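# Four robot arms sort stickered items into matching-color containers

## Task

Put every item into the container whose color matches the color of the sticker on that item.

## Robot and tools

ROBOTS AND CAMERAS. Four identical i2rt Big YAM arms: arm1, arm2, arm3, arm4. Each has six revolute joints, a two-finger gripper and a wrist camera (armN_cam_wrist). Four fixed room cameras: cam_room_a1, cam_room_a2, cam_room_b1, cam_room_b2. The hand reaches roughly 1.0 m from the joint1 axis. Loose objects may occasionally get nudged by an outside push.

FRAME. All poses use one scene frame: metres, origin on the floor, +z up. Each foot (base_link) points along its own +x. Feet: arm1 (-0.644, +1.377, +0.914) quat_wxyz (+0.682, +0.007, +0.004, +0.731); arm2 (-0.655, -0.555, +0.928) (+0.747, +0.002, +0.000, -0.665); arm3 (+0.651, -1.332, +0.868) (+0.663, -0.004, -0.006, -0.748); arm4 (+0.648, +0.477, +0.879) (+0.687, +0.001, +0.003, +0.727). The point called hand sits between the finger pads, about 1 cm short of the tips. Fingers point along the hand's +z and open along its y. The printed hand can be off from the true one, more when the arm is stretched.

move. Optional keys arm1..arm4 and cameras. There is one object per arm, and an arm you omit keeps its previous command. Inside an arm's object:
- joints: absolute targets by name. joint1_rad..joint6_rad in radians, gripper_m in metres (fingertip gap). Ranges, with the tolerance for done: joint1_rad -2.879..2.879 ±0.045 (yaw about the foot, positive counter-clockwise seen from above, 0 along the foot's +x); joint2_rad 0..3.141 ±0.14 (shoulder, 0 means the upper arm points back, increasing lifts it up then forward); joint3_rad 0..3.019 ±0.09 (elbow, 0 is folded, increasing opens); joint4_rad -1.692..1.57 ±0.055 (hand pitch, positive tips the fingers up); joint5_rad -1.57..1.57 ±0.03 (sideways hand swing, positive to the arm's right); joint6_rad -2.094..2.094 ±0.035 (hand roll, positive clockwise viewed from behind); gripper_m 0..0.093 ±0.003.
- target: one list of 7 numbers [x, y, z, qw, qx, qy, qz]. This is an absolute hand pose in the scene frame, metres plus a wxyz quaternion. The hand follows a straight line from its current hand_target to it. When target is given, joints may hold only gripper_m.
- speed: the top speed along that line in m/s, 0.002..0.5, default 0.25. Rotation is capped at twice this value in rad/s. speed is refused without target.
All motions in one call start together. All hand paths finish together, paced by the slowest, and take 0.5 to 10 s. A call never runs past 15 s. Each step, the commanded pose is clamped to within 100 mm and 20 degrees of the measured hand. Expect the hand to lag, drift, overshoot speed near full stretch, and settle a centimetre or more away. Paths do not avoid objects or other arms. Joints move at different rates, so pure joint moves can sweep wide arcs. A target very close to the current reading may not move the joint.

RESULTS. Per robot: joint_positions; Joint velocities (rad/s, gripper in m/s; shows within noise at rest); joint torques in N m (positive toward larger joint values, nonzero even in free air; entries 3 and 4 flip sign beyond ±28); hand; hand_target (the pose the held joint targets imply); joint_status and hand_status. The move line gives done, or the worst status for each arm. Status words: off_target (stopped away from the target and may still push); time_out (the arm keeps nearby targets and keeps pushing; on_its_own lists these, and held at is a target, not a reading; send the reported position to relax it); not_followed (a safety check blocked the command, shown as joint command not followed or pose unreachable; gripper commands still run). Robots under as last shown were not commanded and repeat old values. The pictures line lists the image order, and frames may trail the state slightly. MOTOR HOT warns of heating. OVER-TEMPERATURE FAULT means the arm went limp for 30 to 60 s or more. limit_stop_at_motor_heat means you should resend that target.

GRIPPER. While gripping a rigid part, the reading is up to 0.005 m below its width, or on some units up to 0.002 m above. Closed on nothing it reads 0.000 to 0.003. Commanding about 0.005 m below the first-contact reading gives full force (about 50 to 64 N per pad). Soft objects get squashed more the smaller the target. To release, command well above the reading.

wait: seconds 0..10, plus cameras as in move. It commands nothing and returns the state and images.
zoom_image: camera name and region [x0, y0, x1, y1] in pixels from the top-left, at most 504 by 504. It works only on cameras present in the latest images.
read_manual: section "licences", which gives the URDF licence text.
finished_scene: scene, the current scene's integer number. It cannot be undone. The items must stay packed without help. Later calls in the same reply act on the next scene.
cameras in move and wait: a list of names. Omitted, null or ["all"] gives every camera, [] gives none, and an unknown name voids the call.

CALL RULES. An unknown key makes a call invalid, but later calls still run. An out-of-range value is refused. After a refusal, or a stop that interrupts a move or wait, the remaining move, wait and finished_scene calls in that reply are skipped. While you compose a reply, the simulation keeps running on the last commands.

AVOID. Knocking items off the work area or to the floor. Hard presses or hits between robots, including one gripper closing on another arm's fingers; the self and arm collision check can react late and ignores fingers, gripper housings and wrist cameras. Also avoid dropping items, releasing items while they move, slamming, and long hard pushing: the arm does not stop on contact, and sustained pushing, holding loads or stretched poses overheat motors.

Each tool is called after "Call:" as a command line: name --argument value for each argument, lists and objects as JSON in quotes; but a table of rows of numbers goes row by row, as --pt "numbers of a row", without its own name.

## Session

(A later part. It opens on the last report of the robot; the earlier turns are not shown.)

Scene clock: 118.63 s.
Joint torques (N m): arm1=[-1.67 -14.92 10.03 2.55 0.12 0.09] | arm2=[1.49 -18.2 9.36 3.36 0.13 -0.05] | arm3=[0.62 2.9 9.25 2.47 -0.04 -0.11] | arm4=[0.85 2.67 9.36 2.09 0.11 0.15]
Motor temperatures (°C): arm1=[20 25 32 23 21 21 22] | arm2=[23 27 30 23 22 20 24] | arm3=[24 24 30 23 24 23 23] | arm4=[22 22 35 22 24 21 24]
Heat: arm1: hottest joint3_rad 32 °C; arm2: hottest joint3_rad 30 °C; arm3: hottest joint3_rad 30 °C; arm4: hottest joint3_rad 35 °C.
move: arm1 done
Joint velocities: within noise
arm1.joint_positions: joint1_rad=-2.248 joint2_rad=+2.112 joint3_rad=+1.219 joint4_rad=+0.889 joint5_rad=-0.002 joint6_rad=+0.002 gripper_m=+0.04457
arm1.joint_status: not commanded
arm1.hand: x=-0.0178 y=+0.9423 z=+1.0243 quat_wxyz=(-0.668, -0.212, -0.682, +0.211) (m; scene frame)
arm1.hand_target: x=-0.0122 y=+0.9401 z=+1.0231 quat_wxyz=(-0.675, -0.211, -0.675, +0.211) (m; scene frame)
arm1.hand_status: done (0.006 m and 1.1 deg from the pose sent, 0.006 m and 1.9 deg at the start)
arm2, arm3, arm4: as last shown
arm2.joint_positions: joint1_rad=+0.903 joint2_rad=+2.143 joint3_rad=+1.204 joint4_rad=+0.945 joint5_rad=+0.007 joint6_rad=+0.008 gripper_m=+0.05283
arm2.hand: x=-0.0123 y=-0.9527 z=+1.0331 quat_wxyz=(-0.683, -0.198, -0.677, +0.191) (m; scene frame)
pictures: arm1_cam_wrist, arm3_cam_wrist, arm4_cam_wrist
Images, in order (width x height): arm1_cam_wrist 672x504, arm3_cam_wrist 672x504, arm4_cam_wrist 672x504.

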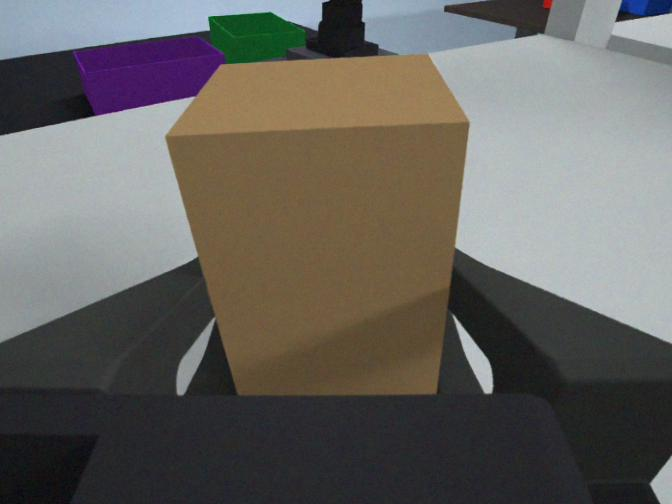

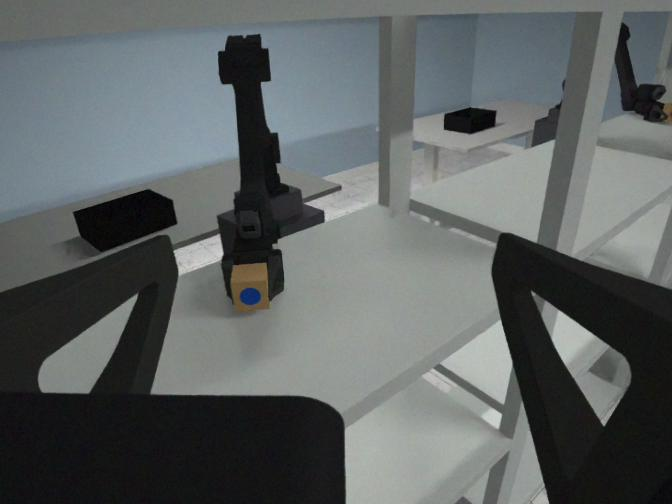

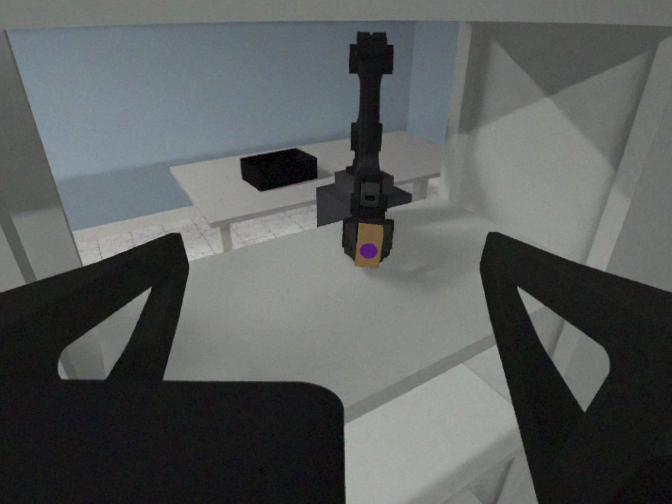

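Contact both. Release and retreat; move arms 3/4 in.

Call:
move --arm1 '{"joints":{"gripper_m":0.075}}' --arm2 '{"joints":{"gripper_m":0.08}}' --cameras '["arm1_cam_wrist","arm2_cam_wrist"]'

Call:
move --arm1 '{"target":[-0.14,1.028,1.05,0.675,0.211,0.675,-0.211],"speed":0.12}' --arm2 '{"target":[-0.14,-0.872,1.055,0.68,0.193,0.68,-0.193],"speed":0.12}' --cameras '[]'

Call:
move --arm1 '{"target":[-0.34,1.166,1.2,0.675,0.211,0.675,-0.211]}' --arm2 '{"target":[-0.34,-0.75,1.2,0.68,0.193,0.68,-0.193]}' --arm3 '{"target":[0.167,-1.06,1.10,0.166,-0.763,0.217,0.586]}' --arm4 '{"target":[0.154,0.821,1.10,0.182,-0.757,0.237,0.581]}' --cameras '["arm1_cam_wrist","arm2_cam_wrist","arm3_cam_wrist","arm4_cam_wrist"]'

Scene clock: 126.63 s.
Joint torques (N m): arm1=[-1.79 -15.5 10.14 2.47 0.07 0.07] | arm2=[1.44 -18.14 9.35 3.32 0.11 -0.05] | arm3=[0.67 2.96 9.25 2.5 -0.03 -0.11] | arm4=[1.14 2.26 9.4 2.11 0.13 0.16]
Motor temperatures (°C): arm1=[20 26 32 23 21 21 22] | arm2=[23 27 30 23 22 20 24] | arm3=[24 24 30 23 24 23 23] | arm4=[22 22 36 22 24 21 24]
Heat: arm1: hottest joint3_rad 32 °C; arm2: hottest joint3_rad 30 °C; arm3: hottest joint3_rad 30 °C; arm4: hottest joint3_rad 36 °C.
move: arm1 done; arm2 done
Joint velocities: within noise
arm1.joint_positions: joint1_rad=-2.248 joint2_rad=+2.112 joint3_rad=+1.219 joint4_rad=+0.890 joint5_rad=-0.001 joint6_rad=+0.002 gripper_m=+0.07496
arm1.joint_status: all done
arm1.hand: x=-0.0179 y=+0.9421 z=+1.0246 quat_wxyz=(-0.668, -0.212, -0.681, +0.211) (m; scene frame)
arm1.hand_target: x=-0.0122 y=+0.9401 z=+1.0231 quat_wxyz=(-0.675, -0.211, -0.675, +0.211) (m; scene frame)
arm1.hand_status: not commanded
arm2.joint_positions: joint1_rad=+0.903 joint2_rad=+2.144 joint3_rad=+1.204 joint4_rad=+0.945 joint5_rad=+0.007 joint6_rad=+0.008 gripper_m=+0.07994
arm2.joint_status: all done
arm2.hand: x=-0.0124 y=-0.9528 z=+1.0329 quat_wxyz=(-0.683, -0.198, -0.677, +0.191) (m; scene frame)
arm2.hand_target: x=-0.0067 y=-0.9495 z=+1.0151 quat_wxyz=(-0.680, -0.193, -0.680, +0.193) (m; scene frame)
arm2.hand_status: not commanded
arm3.joint_positions: joint1_rad=-2.120 joint2_rad=+0.240 joint3_rad=+0.724 joint4_rad=-0.326 joint5_rad=+0.001 joint6_rad=+0.005 gripper_m=+0.09402
arm3.joint_status: not commanded
arm3.hand: x=+0.4539 y=-1.1683 z=+1.3681 quat_wxyz=(+0.244, -0.614, +0.220, +0.717) (m; scene frame)
arm3.hand_target: x=+0.4566 y=-1.1673 z=+1.3720 quat_wxyz=(+0.252, -0.607, +0.219, +0.721) (m; scene frame)
arm3.hand_status: not commanded
arm4.joint_positions: joint1_rad=+0.947 joint2_rad=+0.242 joint3_rad=+0.709 joint4_rad=-0.339 joint5_rad=-0.001 joint6_rad=-0.011 gripper_m=+0.09402
arm4.joint_status: not commanded
arm4.hand: x=+0.4349 y=+0.6166 z=+1.3701 quat_wxyz=(-0.212, +0.634, -0.183, -0.721) (m; scene frame)
arm4.hand_target: x=+0.4389 y=+0.6135 z=+1.3809 quat_wxyz=(-0.211, +0.620, -0.182, -0.733) (m; scene frame)
arm4.hand_status: not commanded
pictures: arm1_cam_wrist, arm2_cam_wrist
Images, in order (width x height): arm1_cam_wrist 672x504, arm2_cam_wrist 672x504.

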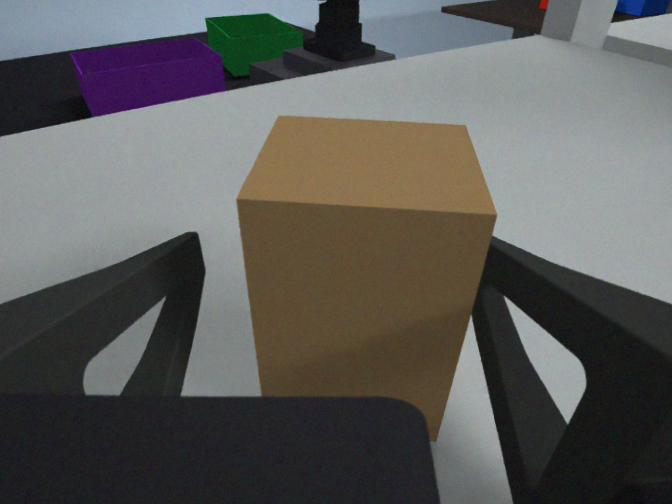

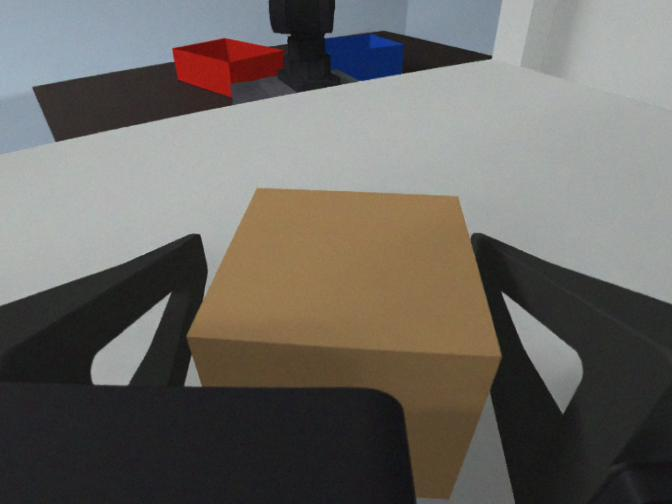

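Scene clock: 128.50 s.
Joint torques (N m): arm1=[-2.2 -13.04 6.27 2.52 -0.04 0] | arm2=[0.97 -17.08 5.72 3.44 -0.11 -0.06] | arm3=[0.5 2.78 9.28 2.45 -0.03 -0.11] | arm4=[1.03 2.55 9.46 2.11 0.11 0.14]
Motor temperatures (°C): arm1=[20 26 31 23 21 21 22] | arm2=[23 27 30 23 22 20 24] | arm3=[24 24 30 23 24 23 23] | arm4=[22 22 36 22 24 21 24]
Heat: arm1: hottest joint3_rad 31 °C; arm2: hottest joint3_rad 30 °C; arm3: hottest joint3_rad 30 °C; arm4: hottest joint3_rad 36 °C.
move: arm1 off_target; arm2 done
Joint velocities: within noise
arm1.joint_positions: joint1_rad=-2.248 joint2_rad=+1.852 joint3_rad=+0.751 joint4_rad=+1.078 joint5_rad=+0.000 joint6_rad=+0.010 gripper_m=+0.07496
arm1.joint_status: not commanded
arm1.hand: x=-0.1406 y=+1.0275 z=+1.0339 quat_wxyz=(-0.662, -0.217, -0.687, +0.206) (m; scene frame)
arm1.hand_target: x=-0.1400 y=+1.0280 z=+1.0498 quat_wxyz=(-0.675, -0.211, -0.675, +0.211) (m; scene frame)
arm1.hand_status: off_target (0.016 m and 2.2 deg from the pose sent, 0.151 m and 1.0 deg at the start)
arm2.joint_positions: joint1_rad=+0.903 joint2_rad=+1.876 joint3_rad=+0.741 joint4_rad=+1.114 joint5_rad=+0.007 joint6_rad=+0.008 gripper_m=+0.07994
arm2.joint_status: not commanded
arm2.hand: x=-0.1385 y=-0.8753 z=+1.0477 quat_wxyz=(-0.674, -0.201, -0.686, +0.189) (m; scene frame)
arm2.hand_target: x=-0.1399 y=-0.8720 z=+1.0549 quat_wxyz=(-0.680, -0.193, -0.680, +0.193) (m; scene frame)
arm2.hand_status: done (0.008 m and 1.4 deg from the pose sent, 0.153 m and 0.8 deg at the start)
arm3, arm4: as last shown
pictures: none
No camera images: "cameras" was empty.

Scene clock: 131.03 s.
Joint torques (N m): arm1=[-2.08 1.55 11.82 1.28 -0.11 0.02] | arm2=[1.03 -2.61 10.48 1.96 -0.06 -0.06] | arm3=[2.37 -10.58 12.4 2.59 -0.08 0.02] | arm4=[0.44 -13.51 10.97 2.11 0.19 0.11]
Motor temperatures (°C): arm1=[20 25 32 23 21 21 22] | arm2=[23 27 30 23 22 20 24] | arm3=[24 24 30 23 24 23 23] | arm4=[22 22 36 22 24 21 24]
Heat: arm1: hottest joint3_rad 32 °C; arm2: hottest joint3_rad 30 °C; arm3: hottest joint3_rad 30 °C; arm4: hottest joint3_rad 36 °C.
move: arm1 done; arm2 off_target; arm3 off_target; arm4 off_target
Joint velocities: within noise
arm1.joint_positions: joint1_rad=-2.248 joint2_rad=+0.633 joint3_rad=+0.308 joint4_rad=+0.351 joint5_rad=-0.009 joint6_rad=+0.010 gripper_m=+0.07496
arm1.joint_status: not commanded
arm1.hand: x=-0.3394 y=+1.1692 z=+1.2023 quat_wxyz=(-0.680, -0.208, -0.671, +0.209) (m; scene frame)
arm1.hand_target: x=-0.3401 y=+1.1660 z=+1.2001 quat_wxyz=(-0.675, -0.211, -0.675, +0.211) (m; scene frame)
arm1.hand_status: done (0.004 m and 0.8 deg from the pose sent, 0.294 m and 2.2 deg at the start)
arm2.joint_positions: joint1_rad=+0.903 joint2_rad=+0.692 joint3_rad=+0.294 joint4_rad=+0.427 joint5_rad=+0.007 joint6_rad=+0.008 gripper_m=+0.07994
arm2.joint_status: not commanded
arm2.hand: x=-0.3399 y=-0.7522 z=+1.2117 quat_wxyz=(-0.691, -0.196, -0.669, +0.193) (m; scene frame)
arm2.hand_target: x=-0.3401 y=-0.7499 z=+1.2000 quat_wxyz=(-0.680, -0.193, -0.680, +0.193) (m; scene frame)
arm2.hand_status: off_target (0.012 m and 1.8 deg from the pose sent, 0.282 m and 1.4 deg at the start)
arm3.joint_positions: joint1_rad=-1.948 joint2_rad=+1.331 joint3_rad=+0.683 joint4_rad=+0.328 joint5_rad=+0.071 joint6_rad=+0.001 gripper_m=+0.09402
arm3.joint_status: not commanded
arm3.hand: x=+0.1865 y=-1.0617 z=+1.0697 quat_wxyz=(+0.167, -0.781, +0.224, +0.558) (m; scene frame)
arm3.hand_target: x=+0.1689 y=-1.0611 z=+1.1003 quat_wxyz=(+0.166, -0.763, +0.217, +0.586) (m; scene frame)
arm3.hand_status: off_target (0.036 m and 3.9 deg from the pose sent, 0.407 m and 24.5 deg at the start)
arm4.joint_positions: joint1_rad=+0.918 joint2_rad=+1.483 joint3_rad=+0.796 joint4_rad=+0.362 joint5_rad=+0.001 joint6_rad=-0.009 gripper_m=+0.09402
arm4.joint_status: not commanded
arm4.hand: x=+0.1655 y=+0.8069 z=+1.0730 quat_wxyz=(-0.172, +0.776, -0.237, -0.558) (m; scene frame)
arm4.hand_target: x=+0.1556 y=+0.8201 z=+1.1002 quat_wxyz=(-0.182, +0.757, -0.237, -0.581) (m; scene frame)
arm4.hand_status: off_target (0.033 m and 3.6 deg from the pose sent, 0.440 m and 22.6 deg at the start)
pictures: arm1_cam_wrist, arm2_cam_wrist, arm3_cam_wrist, arm4_cam_wrist
Images, in order (width x height): arm1_cam_wrist 672x504, arm2_cam_wrist 672x504, arm3_cam_wrist 672x504, arm4_cam_wrist 672x504.

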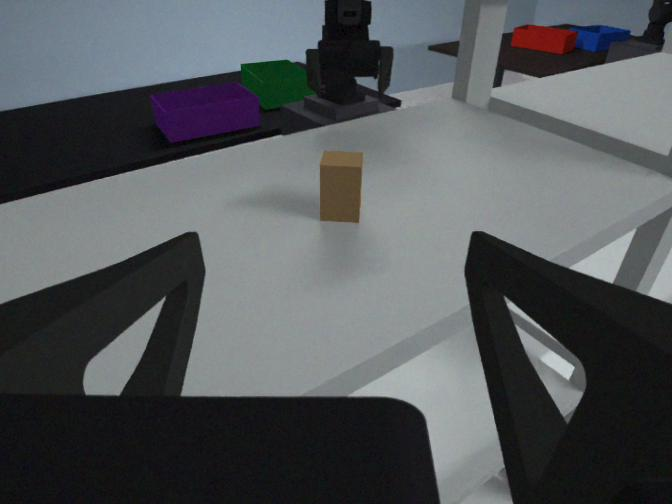

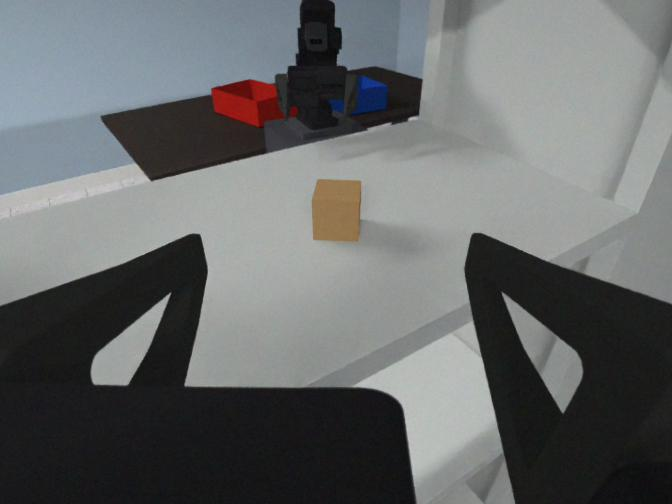

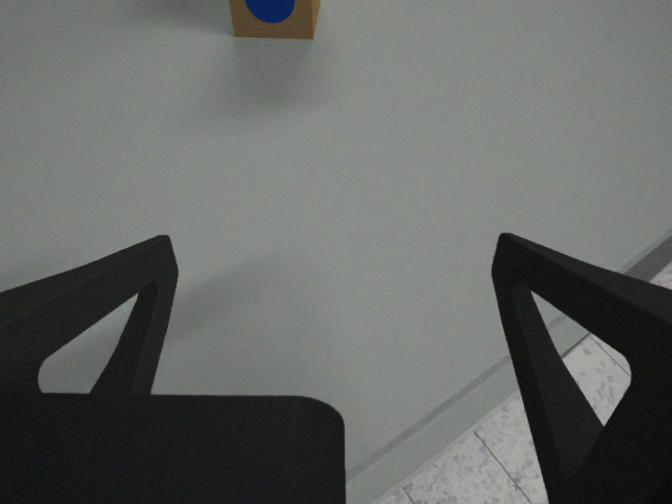

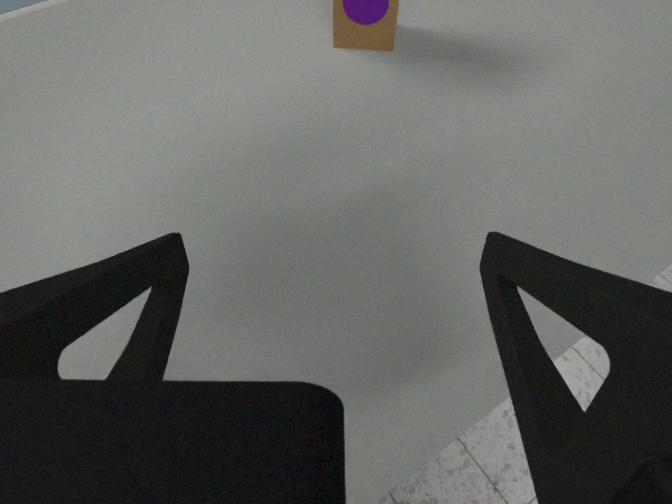

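Call:
move --arm3 '{"target":[0.03,-1.012,1.06,0.166,-0.763,0.217,0.586],"speed":0.2}' --arm4 '{"target":[0.025,0.932,1.055,0.182,-0.757,0.237,0.581],"speed":0.2}' --cameras '["arm3_cam_wrist","arm4_cam_wrist"]'

Call:
move --arm3 '{"target":[-0.014,-0.984,1.045,0.166,-0.763,0.217,0.586],"speed":0.12}' --arm4 '{"target":[-0.01,0.951,1.04,0.182,-0.757,0.237,0.581],"speed":0.12}' --cameras '["arm3_cam_wrist","arm4_cam_wrist"]'

Scene clock: 139.43 s.
Joint torques (N m): arm1=[-2.55 1.55 11.88 1.4 -0.09 -0.03] | arm2=[1.08 -2.37 10.48 1.95 -0.06 -0.05] | arm3=[2.49 -16.73 11.97 2.35 0.12 0.02] | arm4=[0.44 -19.49 11.38 1.01 -0.01 0.05]
Motor temperatures (°C): arm1=[20 25 32 23 21 21 22] | arm2=[23 26 30 22 22 20 23] | arm3=[24 24 30 23 24 23 23] | arm4=[22 22 35 22 24 21 24]
Heat: arm1: hottest joint3_rad 32 °C; arm2: hottest joint3_rad 30 °C; arm3: hottest joint3_rad 30 °C; arm4: hottest joint3_rad 35 °C.
move: arm3 off_target; arm4 off_target
Joint velocities: within noise
arm1, arm2: as last shown
arm3.joint_positions: joint1_rad=-1.908 joint2_rad=+1.736 joint3_rad=+1.046 joint4_rad=+0.386 joint5_rad=+0.105 joint6_rad=+0.010 gripper_m=+0.09402
arm3.joint_status: not commanded
arm3.hand: x=+0.0496 y=-1.0121 z=+1.0386 quat_wxyz=(+0.167, -0.777, +0.221, +0.565) (m; scene frame)
arm3.hand_target: x=+0.0315 y=-1.0130 z=+1.0601 quat_wxyz=(+0.166, -0.763, +0.217, +0.586) (m; scene frame)
arm3.hand_status: off_target (0.029 m and 3.0 deg from the pose sent, 0.164 m and 3.9 deg at the start)
arm4.joint_positions: joint1_rad=+0.887 joint2_rad=+1.916 joint3_rad=+1.276 joint4_rad=+0.365 joint5_rad=-0.021 joint6_rad=-0.009 gripper_m=+0.09402
arm4.joint_status: not commanded
arm4.hand: x=+0.0338 y=+0.9196 z=+1.0490 quat_wxyz=(-0.179, +0.761, -0.238, -0.577) (m; scene frame)
arm4.hand_target: x=+0.0258 y=+0.9314 z=+1.0552 quat_wxyz=(-0.182, +0.757, -0.237, -0.581) (m; scene frame)
arm4.hand_status: off_target (0.016 m and 0.7 deg from the pose sent, 0.189 m and 3.6 deg at the start)
pictures: arm3_cam_wrist, arm4_cam_wrist
Images, in order (width x height): arm3_cam_wrist 672x504, arm4_cam_wrist 672x504.

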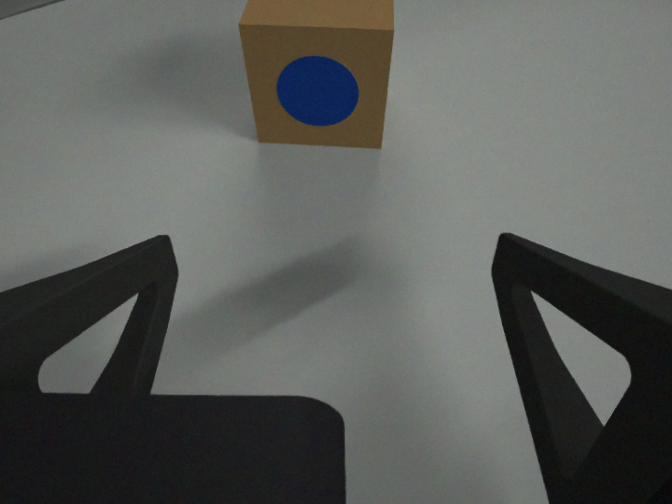

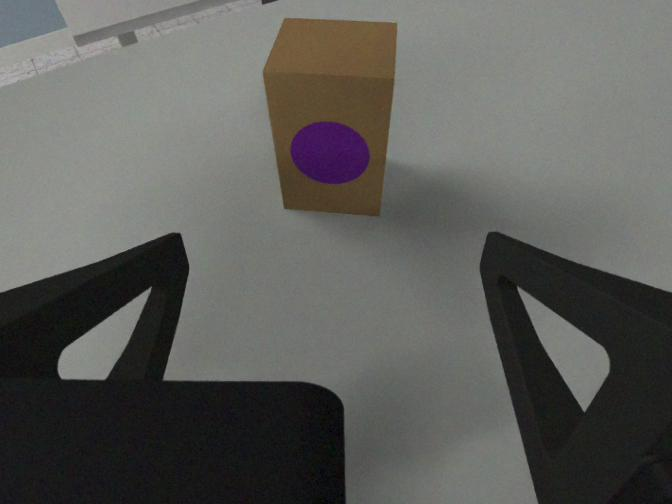

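Scene clock: 140.47 s.
Joint torques (N m): arm1=[-2.9 1.9 11.95 1.5 -0.08 -0.01] | arm2=[1.14 -2.49 10.52 1.91 -0.05 -0.06] | arm3=[1.61 -18.84 12.36 1.57 -0.06 0] | arm4=[1.2 -21.07 11.75 1.1 0.17 0.02]
Motor temperatures (°C): arm1=[20 25 33 23 21 21 22] | arm2=[23 26 30 22 22 20 23] | arm3=[24 24 30 23 24 23 23] | arm4=[22 22 35 22 24 21 24]
Heat: arm1: hottest joint3_rad 33 °C; arm2: hottest joint3_rad 30 °C; arm3: hottest joint3_rad 30 °C; arm4: hottest joint3_rad 35 °C.
move: arm3 off_target; arm4 off_target
Joint velocities: within noise
arm1, arm2: as last shown
arm3.joint_positions: joint1_rad=-1.908 joint2_rad=+1.869 joint3_rad=+1.199 joint4_rad=+0.384 joint5_rad=+0.099 joint6_rad=+0.010 gripper_m=+0.09402
arm3.joint_status: not commanded
arm3.hand: x=+0.0014 y=-0.9895 z=+1.0283 quat_wxyz=(+0.166, -0.772, +0.218, +0.573) (m; scene frame)
arm3.hand_target: x=-0.0128 y=-0.9847 z=+1.0452 quat_wxyz=(+0.166, -0.763, +0.217, +0.586) (m; scene frame)
arm3.hand_status: off_target (0.023 m and 1.9 deg from the pose sent, 0.070 m and 3.0 deg at the start)
arm4.joint_positions: joint1_rad=+0.887 joint2_rad=+2.020 joint3_rad=+1.403 joint4_rad=+0.339 joint5_rad=-0.020 joint6_rad=-0.009 gripper_m=+0.09402
arm4.joint_status: not commanded
arm4.hand: x=+0.0027 y=+0.9422 z=+1.0337 quat_wxyz=(-0.179, +0.761, -0.238, -0.576) (m; scene frame)
arm4.hand_target: x=-0.0091 y=+0.9502 z=+1.0403 quat_wxyz=(-0.182, +0.757, -0.237, -0.581) (m; scene frame)
arm4.hand_status: off_target (0.017 m and 0.9 deg from the pose sent, 0.055 m and 0.7 deg at the start)
pictures: arm3_cam_wrist, arm4_cam_wrist
Images, in order (width x height): arm3_cam_wrist 672x504, arm4_cam_wrist 672x504.

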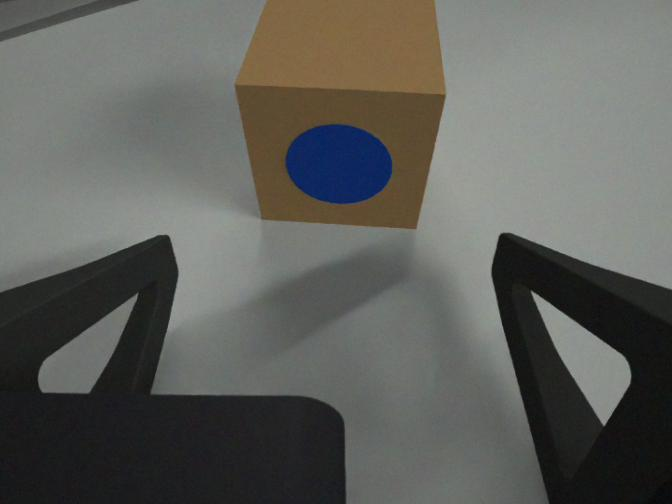

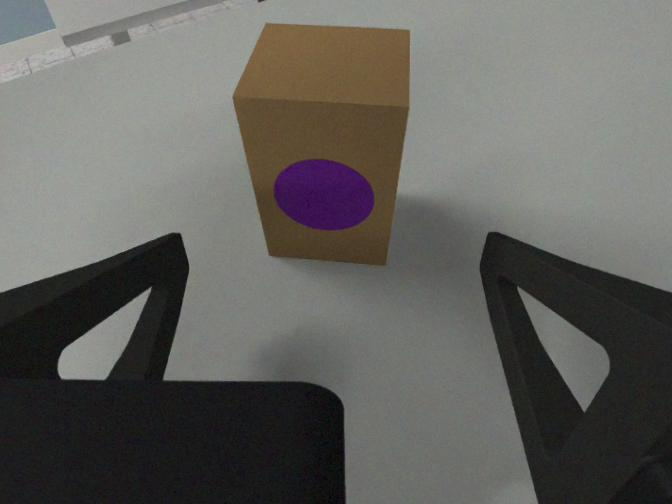

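Well centered; advance to final, then grip.

Call:
move --arm3 '{"target":[-0.066,-0.952,1.038,0.166,-0.763,0.217,0.586],"speed":0.12}' --arm4 '{"target":[-0.06,0.983,1.036,0.182,-0.757,0.237,0.581],"speed":0.12}' --cameras '["arm3_cam_wrist","arm4_cam_wrist"]'

Call:
move --arm3 '{"joints":{"gripper_m":0.04}}' --arm4 '{"joints":{"gripper_m":0.036}}' --cameras '["arm3_cam_wrist","arm4_cam_wrist"]'

Scene clock: 147.50 s.
Joint torques (N m): arm1=[-1.79 1.32 11.74 1.48 -0.02 0.03] | arm2=[1.14 -2.49 10.48 1.94 -0.07 -0.05] | arm3=[1.08 -21.01 12.9 1.48 -0.05 -0.03] | arm4=[1.49 -23 12.38 1.05 0.19 0.03]
Motor temperatures (°C): arm1=[20 25 33 23 21 21 22] | arm2=[23 26 31 22 22 20 23] | arm3=[24 24 30 23 24 23 23] | arm4=[22 23 36 22 24 21 24]
Heat: arm1: hottest joint3_rad 33 °C; arm2: hottest joint3_rad 31 °C; arm3: hottest joint3_rad 30 °C; arm4: hottest joint3_rad 36 °C.
move: arm3 off_target; arm4 off_target
Joint velocities: within noise
arm1, arm2: as last shown
arm3.joint_positions: joint1_rad=-1.908 joint2_rad=+2.003 joint3_rad=+1.408 joint4_rad=+0.316 joint5_rad=+0.090 joint6_rad=+0.010 gripper_m=+0.09402
arm3.joint_status: not commanded
arm3.hand: x=-0.0545 y=-0.9637 z=+1.0261 quat_wxyz=(+0.163, -0.771, +0.215, +0.576) (m; scene frame)
arm3.hand_target: x=-0.0648 y=-0.9527 z=+1.0383 quat_wxyz=(+0.166, -0.763, +0.217, +0.586) (m; scene frame)
arm3.hand_status: off_target (0.020 m and 1.5 deg from the pose sent, 0.078 m and 1.9 deg at the start)
arm4.joint_positions: joint1_rad=+0.887 joint2_rad=+2.155 joint3_rad=+1.635 joint4_rad=+0.244 joint5_rad=-0.016 joint6_rad=-0.009 gripper_m=+0.09402
arm4.joint_status: not commanded
arm4.hand: x=-0.0456 y=+0.9781 z=+1.0327 quat_wxyz=(-0.181, +0.760, -0.239, -0.576) (m; scene frame)
arm4.hand_target: x=-0.0590 y=+0.9821 z=+1.0363 quat_wxyz=(-0.182, +0.757, -0.237, -0.581) (m; scene frame)
arm4.hand_status: off_target (0.016 m and 0.7 deg from the pose sent, 0.075 m and 0.9 deg at the start)
pictures: arm3_cam_wrist, arm4_cam_wrist
Images, in order (width x height): arm3_cam_wrist 672x504, arm4_cam_wrist 672x504.

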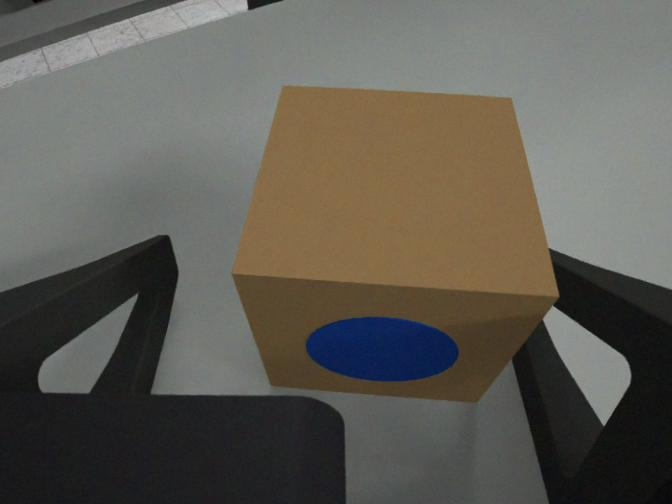

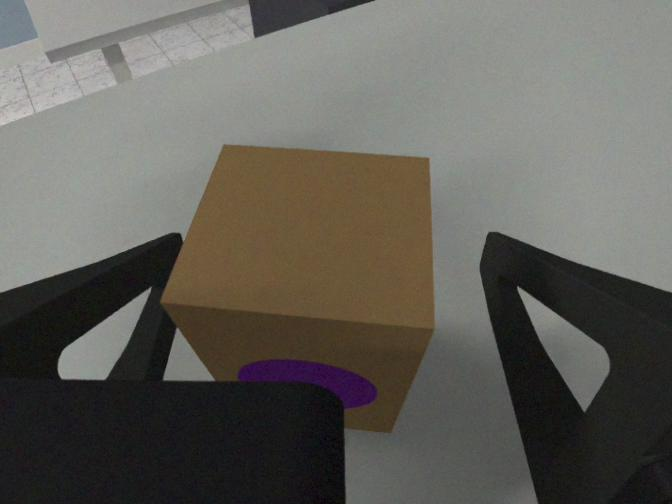

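Scene clock: 148.13 s.
Joint torques (N m): arm1=[-2.02 1.61 11.88 1.28 -0.04 -0.02] | arm2=[1.08 -2.43 10.48 1.92 -0.06 -0.05] | arm3=[1.03 -21.01 12.88 1.54 -0.04 -0.04] | arm4=[1.61 -23 12.36 1.01 0.19 0.02]
Motor temperatures (°C): arm1=[20 25 33 23 21 21 22] | arm2=[23 26 31 22 22 20 23] | arm3=[24 24 30 23 24 23 23] | arm4=[22 23 36 22 24 21 24]
Heat: arm1: hottest joint3_rad 33 °C; arm2: hottest joint3_rad 31 °C; arm3: hottest joint3_rad 30 °C; arm4: hottest joint3_rad 36 °C.
move: arm3 off_target; arm4 off_target
Joint velocities: within noise
arm1, arm2: as last shown
arm3.joint_positions: joint1_rad=-1.908 joint2_rad=+2.003 joint3_rad=+1.408 joint4_rad=+0.315 joint5_rad=+0.089 joint6_rad=+0.010 gripper_m=+0.05321
arm3.joint_status: gripper_m off_target (ended at +0.05324, target +0.04000)
arm3.hand: x=-0.0545 y=-0.9638 z=+1.0260 quat_wxyz=(+0.163, -0.771, +0.215, +0.576) (m; scene frame)
arm3.hand_target: x=-0.0648 y=-0.9527 z=+1.0383 quat_wxyz=(+0.166, -0.763, +0.217, +0.586) (m; scene frame)
arm3.hand_status: not commanded
arm4.joint_positions: joint1_rad=+0.887 joint2_rad=+2.155 joint3_rad=+1.635 joint4_rad=+0.244 joint5_rad=-0.015 joint6_rad=-0.009 gripper_m=+0.04448
arm4.joint_status: gripper_m off_target (ended at +0.04450, target +0.03600)
arm4.hand: x=-0.0455 y=+0.9782 z=+1.0327 quat_wxyz=(-0.181, +0.760, -0.239, -0.576) (m; scene frame)
arm4.hand_target: x=-0.0590 y=+0.9821 z=+1.0363 quat_wxyz=(-0.182, +0.757, -0.237, -0.581) (m; scene frame)
arm4.hand_status: not commanded
pictures: arm3_cam_wrist, arm4_cam_wrist
Images, in order (width x height): arm3_cam_wrist 672x504, arm4_cam_wrist 672x504.

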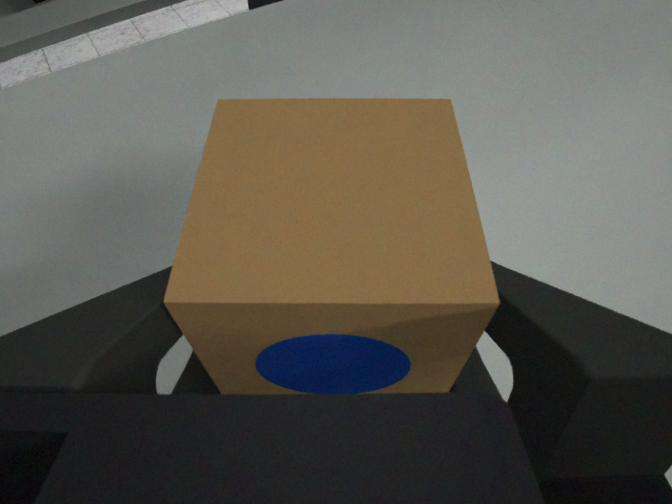

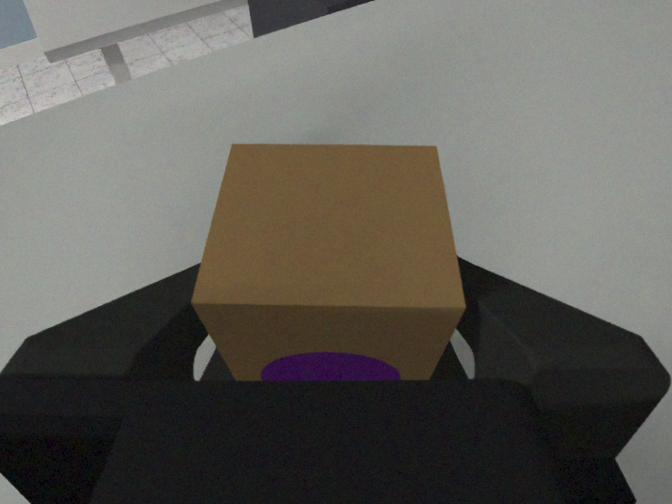

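Call:
move --arm3 '{"target":[-0.055,-0.955,1.12,0.166,-0.763,0.217,0.586]}' --arm4 '{"target":[-0.052,0.978,1.12,0.182,-0.757,0.237,0.581]}' --cameras '[]'

Call:
move --arm3 '{"target":[0.19,-1.08,1.17,0.166,-0.763,0.217,0.586]}' --arm4 '{"target":[0.17,0.818,1.17,0.182,-0.757,0.237,0.581]}' --cameras '[]'

Call:
move --arm3 '{"joints":{"joint2_rad":0.4,"joint3_rad":0.95,"joint4_rad":-0.7,"joint5_rad":0,"joint6_rad":0}}' --arm4 '{"joints":{"joint2_rad":0.4,"joint3_rad":0.95,"joint4_rad":-0.7,"joint5_rad":0,"joint6_rad":0}}' --cameras '[]'

Call:
move --arm3 '{"joints":{"joint1_rad":0.98}}' --arm4 '{"joints":{"joint1_rad":-1.2}}' --cameras '[]'

Call:
move --arm3 '{"joints":{"joint2_rad":1.45,"joint3_rad":1.75,"joint4_rad":-1.35}}' --arm4 '{"joints":{"joint2_rad":1.45,"joint3_rad":1.75,"joint4_rad":-1.35}}' --cameras '["arm3_cam_wrist","arm4_cam_wrist","cam_room_a1","cam_room_a2"]'

Scene clock: 165.93 s.
Joint torques (N m): arm1=[-2.67 1.26 11.79 1.54 -0.05 0] | arm2=[1.08 -2.43 10.47 1.95 -0.06 -0.05] | arm3=[0.85 -22.36 13.42 1.68 -0.06 -0.04] | arm4=[1.55 -26.34 12.74 1.18 0.17 0.09]
Motor temperatures (°C): arm1=[20 24 34 23 21 21 22] | arm2=[23 25 31 22 22 20 23] | arm3=[24 24 33 23 24 23 24] | arm4=[22 25 37 22 24 21 25]
Heat: arm1: hottest joint3_rad 34 °C; arm2: hottest joint3_rad 31 °C; arm3: hottest joint3_rad 33 °C; arm4: hottest joint3_rad 37 °C.
move: arm3 off_target; arm4 off_target
Joint velocities: within noise
arm1, arm2: as last shown
arm3.joint_positions: joint1_rad=-1.908 joint2_rad=+1.897 joint3_rad=+1.447 joint4_rad=+0.147 joint5_rad=+0.088 joint6_rad=+0.010 gripper_m=+0.05321
arm3.joint_status: not commanded
arm3.hand: x=-0.0469 y=-0.9670 z=+1.0897 quat_wxyz=(+0.161, -0.778, +0.216, +0.567) (m; scene frame)
arm3.hand_target: x=-0.0533 y=-0.9560 z=+1.1202 quat_wxyz=(+0.166, -0.763, +0.217, +0.586) (m; scene frame)
arm3.hand_status: off_target (0.034 m and 2.8 deg from the pose sent, 0.095 m and 1.5 deg at the start)
arm4.joint_positions: joint1_rad=+0.887 joint2_rad=+2.076 joint3_rad=+1.672 joint4_rad=+0.090 joint5_rad=-0.015 joint6_rad=-0.009 gripper_m=+0.04448
arm4.joint_status: not commanded
arm4.hand: x=-0.0405 y=+0.9749 z=+1.0839 quat_wxyz=(-0.176, +0.771, -0.243, -0.562) (m; scene frame)
arm4.hand_target: x=-0.0502 y=+0.9766 z=+1.1203 quat_wxyz=(-0.182, +0.757, -0.237, -0.581) (m; scene frame)
arm4.hand_status: off_target (0.038 m and 2.9 deg from the pose sent, 0.088 m and 0.7 deg at the start)
pictures: none
No camera images: "cameras" was empty.

Scene clock: 167.73 s.
Joint torques (N m): arm1=[-2.49 1.38 11.81 1.32 -0.06 0.02] | arm2=[1.08 -2.43 10.5 1.95 -0.06 -0.05] | arm3=[0.97 -8.88 9.51 1.68 0.12 -0.03] | arm4=[1.26 -12.4 9.33 1.28 0.22 0.06]
Motor temperatures (°C): arm1=[20 24 34 23 21 21 22] | arm2=[23 25 31 22 22 20 23] | arm3=[24 24 32 23 24 23 24] | arm4=[22 25 37 22 24 21 25]
Heat: arm1: hottest joint3_rad 34 °C; arm2: hottest joint3_rad 31 °C; arm3: hottest joint3_rad 32 °C; arm4: hottest joint3_rad 37 °C.
move: arm3 done; arm4 done
Joint velocities: within noise
arm1, arm2: as last shown
arm3.joint_positions: joint1_rad=-1.908 joint2_rad=+1.143 joint3_rad=+0.786 joint4_rad=+0.112 joint5_rad=+0.089 joint6_rad=+0.010 gripper_m=+0.05321
arm3.joint_status: not commanded
arm3.hand: x=+0.1891 y=-1.0822 z=+1.1738 quat_wxyz=(+0.165, -0.761, +0.213, +0.590) (m; scene frame)
arm3.hand_target: x=+0.1900 y=-1.0801 z=+1.1701 quat_wxyz=(+0.166, -0.763, +0.217, +0.586) (m; scene frame)
arm3.hand_status: done (0.005 m and 0.6 deg from the pose sent, 0.274 m and 2.8 deg at the start)
arm4.joint_positions: joint1_rad=+0.887 joint2_rad=+1.345 joint3_rad=+0.905 joint4_rad=+0.178 joint5_rad=-0.014 joint6_rad=-0.009 gripper_m=+0.04448
arm4.joint_status: not commanded
arm4.hand: x=+0.1733 y=+0.8209 z=+1.1688 quat_wxyz=(-0.184, +0.756, -0.239, -0.581) (m; scene frame)
arm4.hand_target: x=+0.1701 y=+0.8181 z=+1.1701 quat_wxyz=(-0.182, +0.757, -0.237, -0.581) (m; scene frame)
arm4.hand_status: done (0.005 m and 0.3 deg from the pose sent, 0.276 m and 2.9 deg at the start)
pictures: none
No camera images: "cameras" was empty.

Scene clock: 169.27 s.
Joint torques (N m): arm1=[-2.49 0.97 11.97 1.42 -0.01 0] | arm2=[1.03 -2.43 10.48 1.95 -0.06 -0.05] | arm3=[0.97 2.26 12.21 1.7 -0.09 -0.13] | arm4=[1.14 1.79 11.36 1.02 0.22 0.11]
Motor temperatures (°C): arm1=[20 24 34 23 21 21 22] | arm2=[23 25 31 22 22 20 23] | arm3=[24 24 32 23 24 23 24] | arm4=[22 25 38 22 24 21 25]
Heat: arm1: hottest joint3_rad 34 °C; arm2: hottest joint3_rad 31 °C; arm3: hottest joint3_rad 32 °C; arm4: hottest joint3_rad 38 °C.
move: arm3 done; arm4 done
Joint velocities: within noise
arm1, arm2: as last shown
arm2.hand: x=-0.3399 y=-0.7522 z=+1.2119 quat_wxyz=(-0.691, -0.196, -0.668, +0.193) (m; scene frame)
arm2.hand_target: x=-0.3401 y=-0.7499 z=+1.2002 quat_wxyz=(-0.680, -0.193, -0.680, +0.193) (m; scene frame)
arm3.joint_positions: joint1_rad=-1.908 joint2_rad=+0.397 joint3_rad=+0.916 joint4_rad=-0.696 joint5_rad=+0.002 joint6_rad=+0.007 gripper_m=+0.05320
arm3.joint_status: all done
arm3.hand: x=+0.4061 y=-1.2036 z=+1.3509 quat_wxyz=(+0.139, -0.748, +0.182, +0.623) (m; scene frame)
arm3.hand_target: x=+0.4103 y=-1.2047 z=+1.3688 quat_wxyz=(+0.144, -0.739, +0.178, +0.633) (m; scene frame)
arm3.hand_status: not commanded
arm4.joint_positions: joint1_rad=+0.888 joint2_rad=+0.402 joint3_rad=+0.914 joint4_rad=-0.690 joint5_rad=-0.003 joint6_rad=-0.009 gripper_m=+0.04448
arm4.joint_status: all done
arm4.hand: x=+0.4275 y=+0.6401 z=+1.3647 quat_wxyz=(-0.198, +0.730, -0.233, -0.611) (m; scene frame)
arm4.hand_target: x=+0.4319 y=+0.6352 z=+1.3830 quat_wxyz=(-0.197, +0.721, -0.233, -0.622) (m; scene frame)
arm4.hand_status: not commanded
pictures: none
No camera images: "cameras" was empty.

Scene clock: 171.57 s.
Joint torques (N m): arm1=[-2.43 1.61 11.81 1.47 -0.07 -0.04] | arm2=[1.08 -2.37 10.54 1.91 -0.06 -0.05] | arm3=[2.08 2.49 12.11 1.66 0.09 -0.11] | arm4=[0.21 2.26 11.38 1.02 0.08 0.14]
Motor temperatures (°C): arm1=[20 24 34 23 21 21 22] | arm2=[23 25 31 22 22 20 23] | arm3=[24 24 33 23 24 23 24] | arm4=[22 25 38 22 24 21 25]
Heat: arm1: hottest joint3_rad 34 °C; arm2: hottest joint3_rad 31 °C; arm3: hottest joint3_rad 33 °C; arm4: hottest joint3_rad 38 °C.
move: arm3 done; arm4 done
Joint velocities: within noise
arm1.joint_positions: joint1_rad=-2.248 joint2_rad=+0.633 joint3_rad=+0.308 joint4_rad=+0.351 joint5_rad=-0.009 joint6_rad=+0.010 gripper_m=+0.07496
arm1.joint_status: not commanded
arm1.hand: x=-0.3394 y=+1.1692 z=+1.2023 quat_wxyz=(-0.680, -0.208, -0.671, +0.209) (m; scene frame)
arm1.hand_target: x=-0.3401 y=+1.1660 z=+1.2001 quat_wxyz=(-0.675, -0.211, -0.675, +0.211) (m; scene frame)
arm1.hand_status: not commanded
arm2.joint_positions: joint1_rad=+0.903 joint2_rad=+0.692 joint3_rad=+0.294 joint4_rad=+0.427 joint5_rad=+0.007 joint6_rad=+0.008 gripper_m=+0.07994
arm2.joint_status: not commanded
arm2.hand: x=-0.3399 y=-0.7522 z=+1.2117 quat_wxyz=(-0.691, -0.196, -0.669, +0.193) (m; scene frame)
arm2.hand_target: x=-0.3401 y=-0.7499 z=+1.2000 quat_wxyz=(-0.680, -0.193, -0.680, +0.193) (m; scene frame)
arm2.hand_status: not commanded
arm3.joint_positions: joint1_rad=+0.970 joint2_rad=+0.397 joint3_rad=+0.916 joint4_rad=-0.696 joint5_rad=-0.002 joint6_rad=+0.006 gripper_m=+0.05321
arm3.joint_status: all done
arm3.hand: x=+0.8550 y=-1.5053 z=+1.3555 quat_wxyz=(-0.603, -0.269, -0.715, +0.229) (m; scene frame)
arm3.hand_target: x=+0.8533 y=-1.5003 z=+1.3734 quat_wxyz=(-0.613, -0.260, -0.709, +0.232) (m; scene frame)
arm3.hand_status: not commanded
arm4.joint_positions: joint1_rad=-1.197 joint2_rad=+0.402 joint3_rad=+0.914 joint4_rad=-0.690 joint5_rad=+0.001 joint6_rad=-0.009 gripper_m=+0.04444
arm4.joint_status: all done
arm4.hand: x=+0.9002 y=+0.5930 z=+1.3626 quat_wxyz=(-0.626, +0.168, -0.750, -0.133) (m; scene frame)
arm4.hand_target: x=+0.8947 y=+0.5899 z=+1.3809 quat_wxyz=(-0.635, +0.162, -0.743, -0.137) (m; scene frame)
arm4.hand_status: not commanded
pictures: none
No camera images: "cameras" was empty.

Scene clock: 173.43 s.
Joint torques (N m): arm1=[-2.61 1.38 11.84 1.35 -0.05 0.01] | arm2=[1.14 -2.61 10.47 1.92 -0.06 -0.05] | arm3=[1.96 -15.15 14.22 0.69 0.11 -0.11] | arm4=[0.15 -16.38 12.74 0.28 0.04 0.15]
Motor temperatures (°C): arm1=[20 24 34 23 21 21 22] | arm2=[23 25 31 22 22 20 23] | arm3=[24 24 33 23 24 23 24] | arm4=[22 25 38 22 24 21 26]
Heat: arm1: hottest joint3_rad 34 °C; arm2: hottest joint3_rad 31 °C; arm3: hottest joint3_rad 33 °C; arm4: hottest joint3_rad 38 °C.
move: arm3 done; arm4 done
Joint velocities: within noise
arm1, arm2: as last shown
arm3.joint_positions: joint1_rad=+0.970 joint2_rad=+1.463 joint3_rad=+1.693 joint4_rad=-1.345 joint5_rad=-0.002 joint6_rad=+0.006 gripper_m=+0.05320
arm3.joint_status: all done
arm3.hand: x=+1.0473 y=-1.6760 z=+1.2532 quat_wxyz=(-0.215, -0.345, -0.910, +0.084) (m; scene frame)
arm3.hand_target: x=+1.0522 y=-1.6730 z=+1.2869 quat_wxyz=(-0.244, -0.335, -0.905, +0.096) (m; scene frame)
arm3.hand_status: not commanded
arm4.joint_positions: joint1_rad=-1.197 joint2_rad=+1.467 joint3_rad=+1.695 joint4_rad=-1.340 joint5_rad=+0.001 joint6_rad=-0.009 gripper_m=+0.04444
arm4.joint_status: all done
arm4.hand: x=+1.1328 y=+0.6996 z=+1.2558 quat_wxyz=(-0.220, +0.212, -0.951, -0.046) (m; scene frame)
arm4.hand_target: x=+1.1331 y=+0.6983 z=+1.2903 quat_wxyz=(-0.249, +0.205, -0.945, -0.053) (m; scene frame)
arm4.hand_status: not commanded
pictures: arm3_cam_wrist, arm4_cam_wrist, cam_room_a1, cam_room_a2
Images, in order (width x height): arm3_cam_wrist 672x504, arm4_cam_wrist 672x504, cam_room_a1 672x504, cam_room_a2 672x504.

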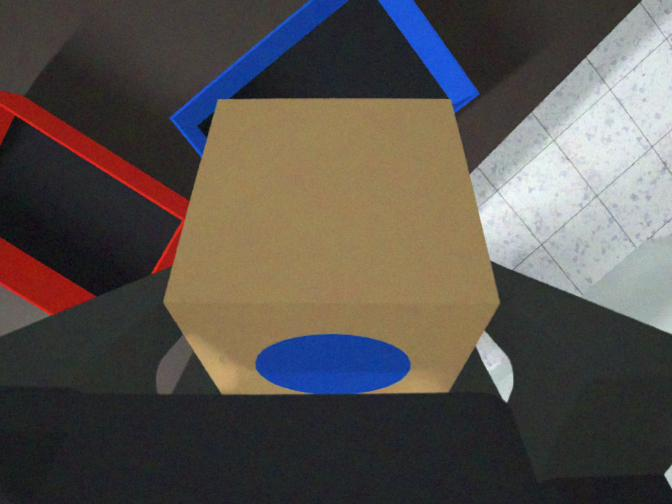

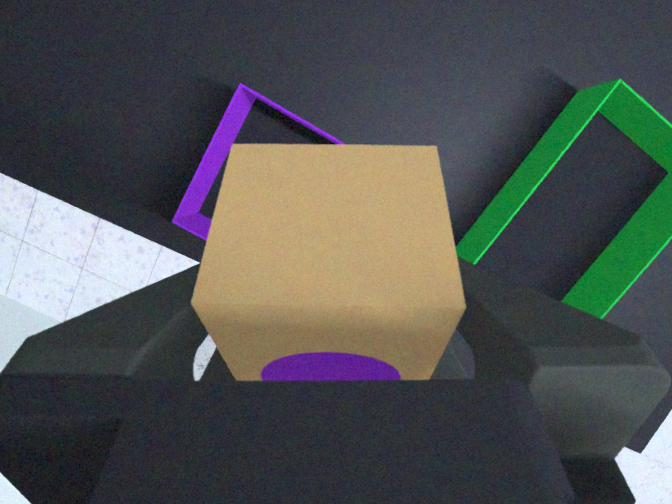

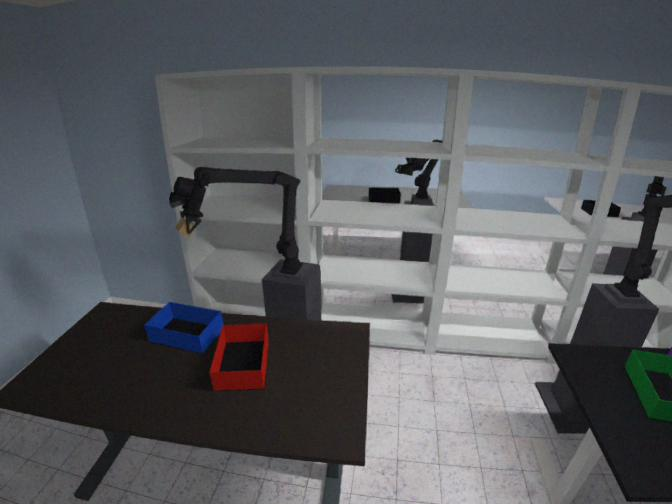

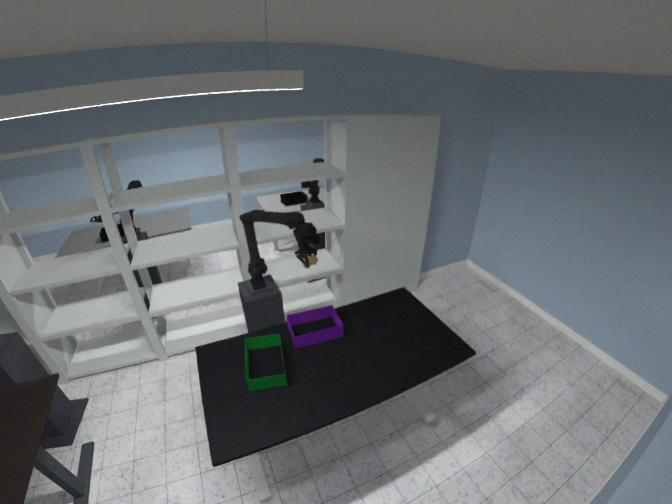

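Call:
move --arm3 '{"target":[1.16,-1.75,0.98,0,0,1,0]}' --arm4 '{"target":[1.14,0.71,0.98,0,0,1,0]}' --cameras '["arm3_cam_wrist","arm4_cam_wrist","cam_room_a1","cam_room_a2"]'

Call:
zoom_image --camera "cam_room_a1" --region '[130, 250, 290, 390]'

Call:
zoom_image --camera "cam_room_a2" --region '[230, 250, 390, 390]'

Scene clock: 185.00 s.
Joint torques (N m): arm1=[-2.32 0.73 11.82 1.43 -0.07 -0.02] | arm2=[1.08 -2.43 10.5 1.94 -0.06 -0.05] | arm3=[1.9 -25 13.05 -0.59 0.04 -0.13] | arm4=[0.5 -18.67 8.16 0.44 -0.03 0.19]
Motor temperatures (°C): arm1=[20 24 34 23 21 21 21] | arm2=[23 25 31 22 22 20 23] | arm3=[24 25 33 23 24 23 24] | arm4=[22 25 40 22 24 21 26]
Heat: arm1: hottest joint3_rad 34 °C; arm2: hottest joint3_rad 31 °C; arm3: hottest joint3_rad 33 °C; arm4: hottest joint3_rad 40 °C.
move: arm3 off_target; arm4 done
Joint velocities: within noise
arm1, arm2: as last shown
arm3.joint_positions: joint1_rad=+0.988 joint2_rad=+2.147 joint3_rad=+1.930 joint4_rad=-1.413 joint5_rad=-0.012 joint6_rad=-0.683 gripper_m=+0.05320
arm3.joint_status: not commanded
arm3.hand: x=+1.1428 y=-1.7455 z=+0.9575 quat_wxyz=(+0.018, -0.010, -1.000, -0.016) (m; scene frame)
arm3.hand_target: x=+1.1592 y=-1.7491 z=+0.9803 quat_wxyz=(+0.000, +0.000, -1.000, +0.000) (m; scene frame)
arm3.hand_status: off_target (0.029 m and 3.0 deg from the pose sent, 0.305 m and 49.1 deg at the start)
arm4.joint_positions: joint1_rad=-1.188 joint2_rad=+1.818 joint3_rad=+1.473 joint4_rad=-1.230 joint5_rad=+0.002 joint6_rad=+0.428 gripper_m=+0.04444
arm4.joint_status: not commanded
arm4.hand: x=+1.1365 y=+0.7058 z=+0.9819 quat_wxyz=(+0.004, +0.005, -1.000, +0.004) (m; scene frame)
arm4.hand_target: x=+1.1399 y=+0.7100 z=+0.9801 quat_wxyz=(+0.000, +0.000, -1.000, +0.000) (m; scene frame)
arm4.hand_status: done (0.006 m and 0.9 deg from the pose sent, 0.276 m and 36.0 deg at the start)
pictures: arm3_cam_wrist, arm4_cam_wrist, cam_room_a1, cam_room_a2
Images, in order (width x height): arm3_cam_wrist 672x504, arm4_cam_wrist 672x504, cam_room_a1 672x504, cam_room_a2 672x504.

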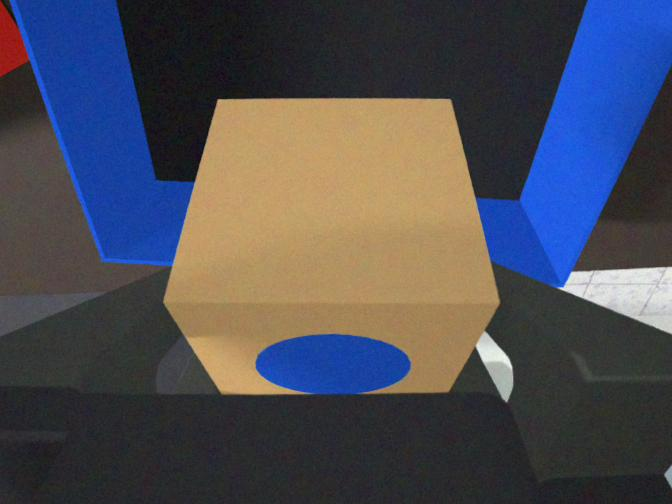

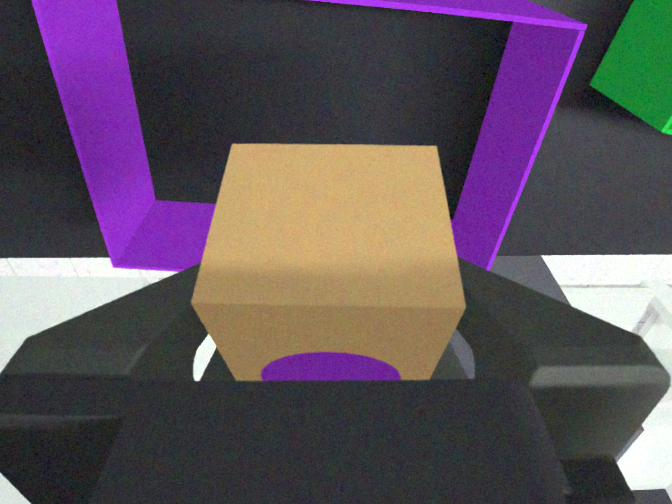

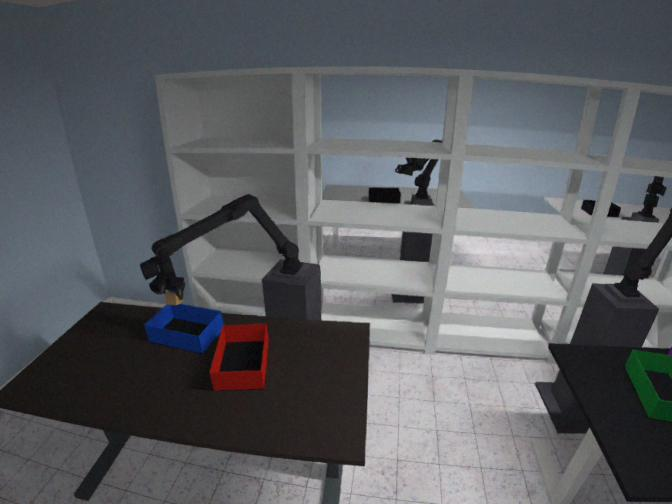

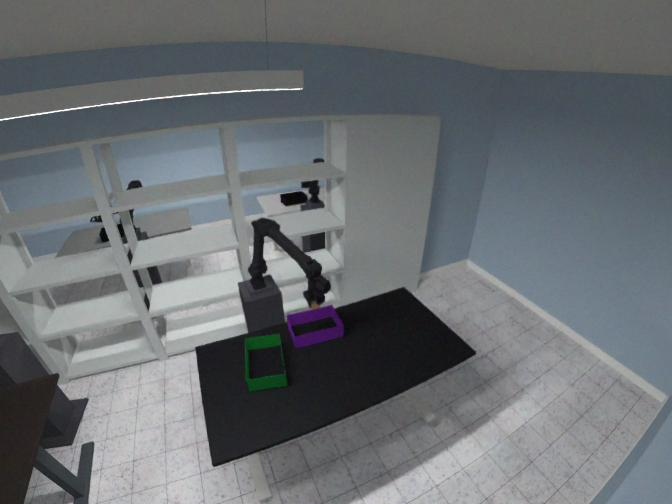

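Scaled by 3.150.

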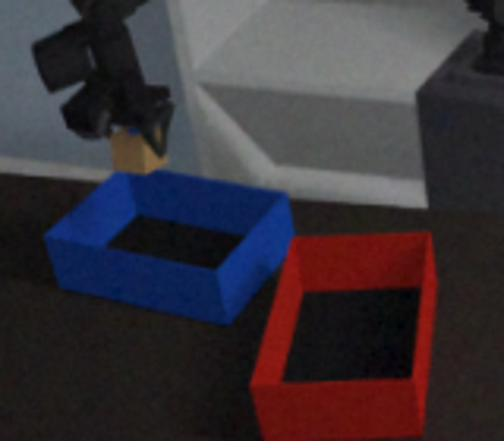

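Scaled by 3.150.

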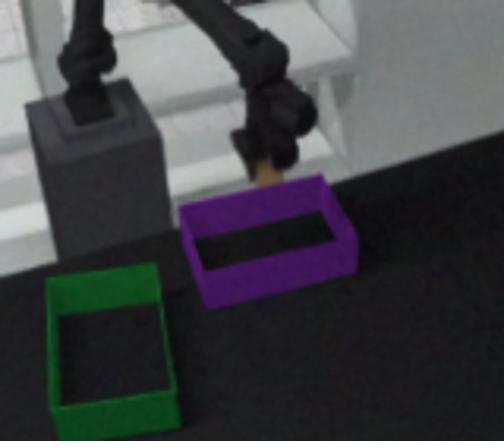

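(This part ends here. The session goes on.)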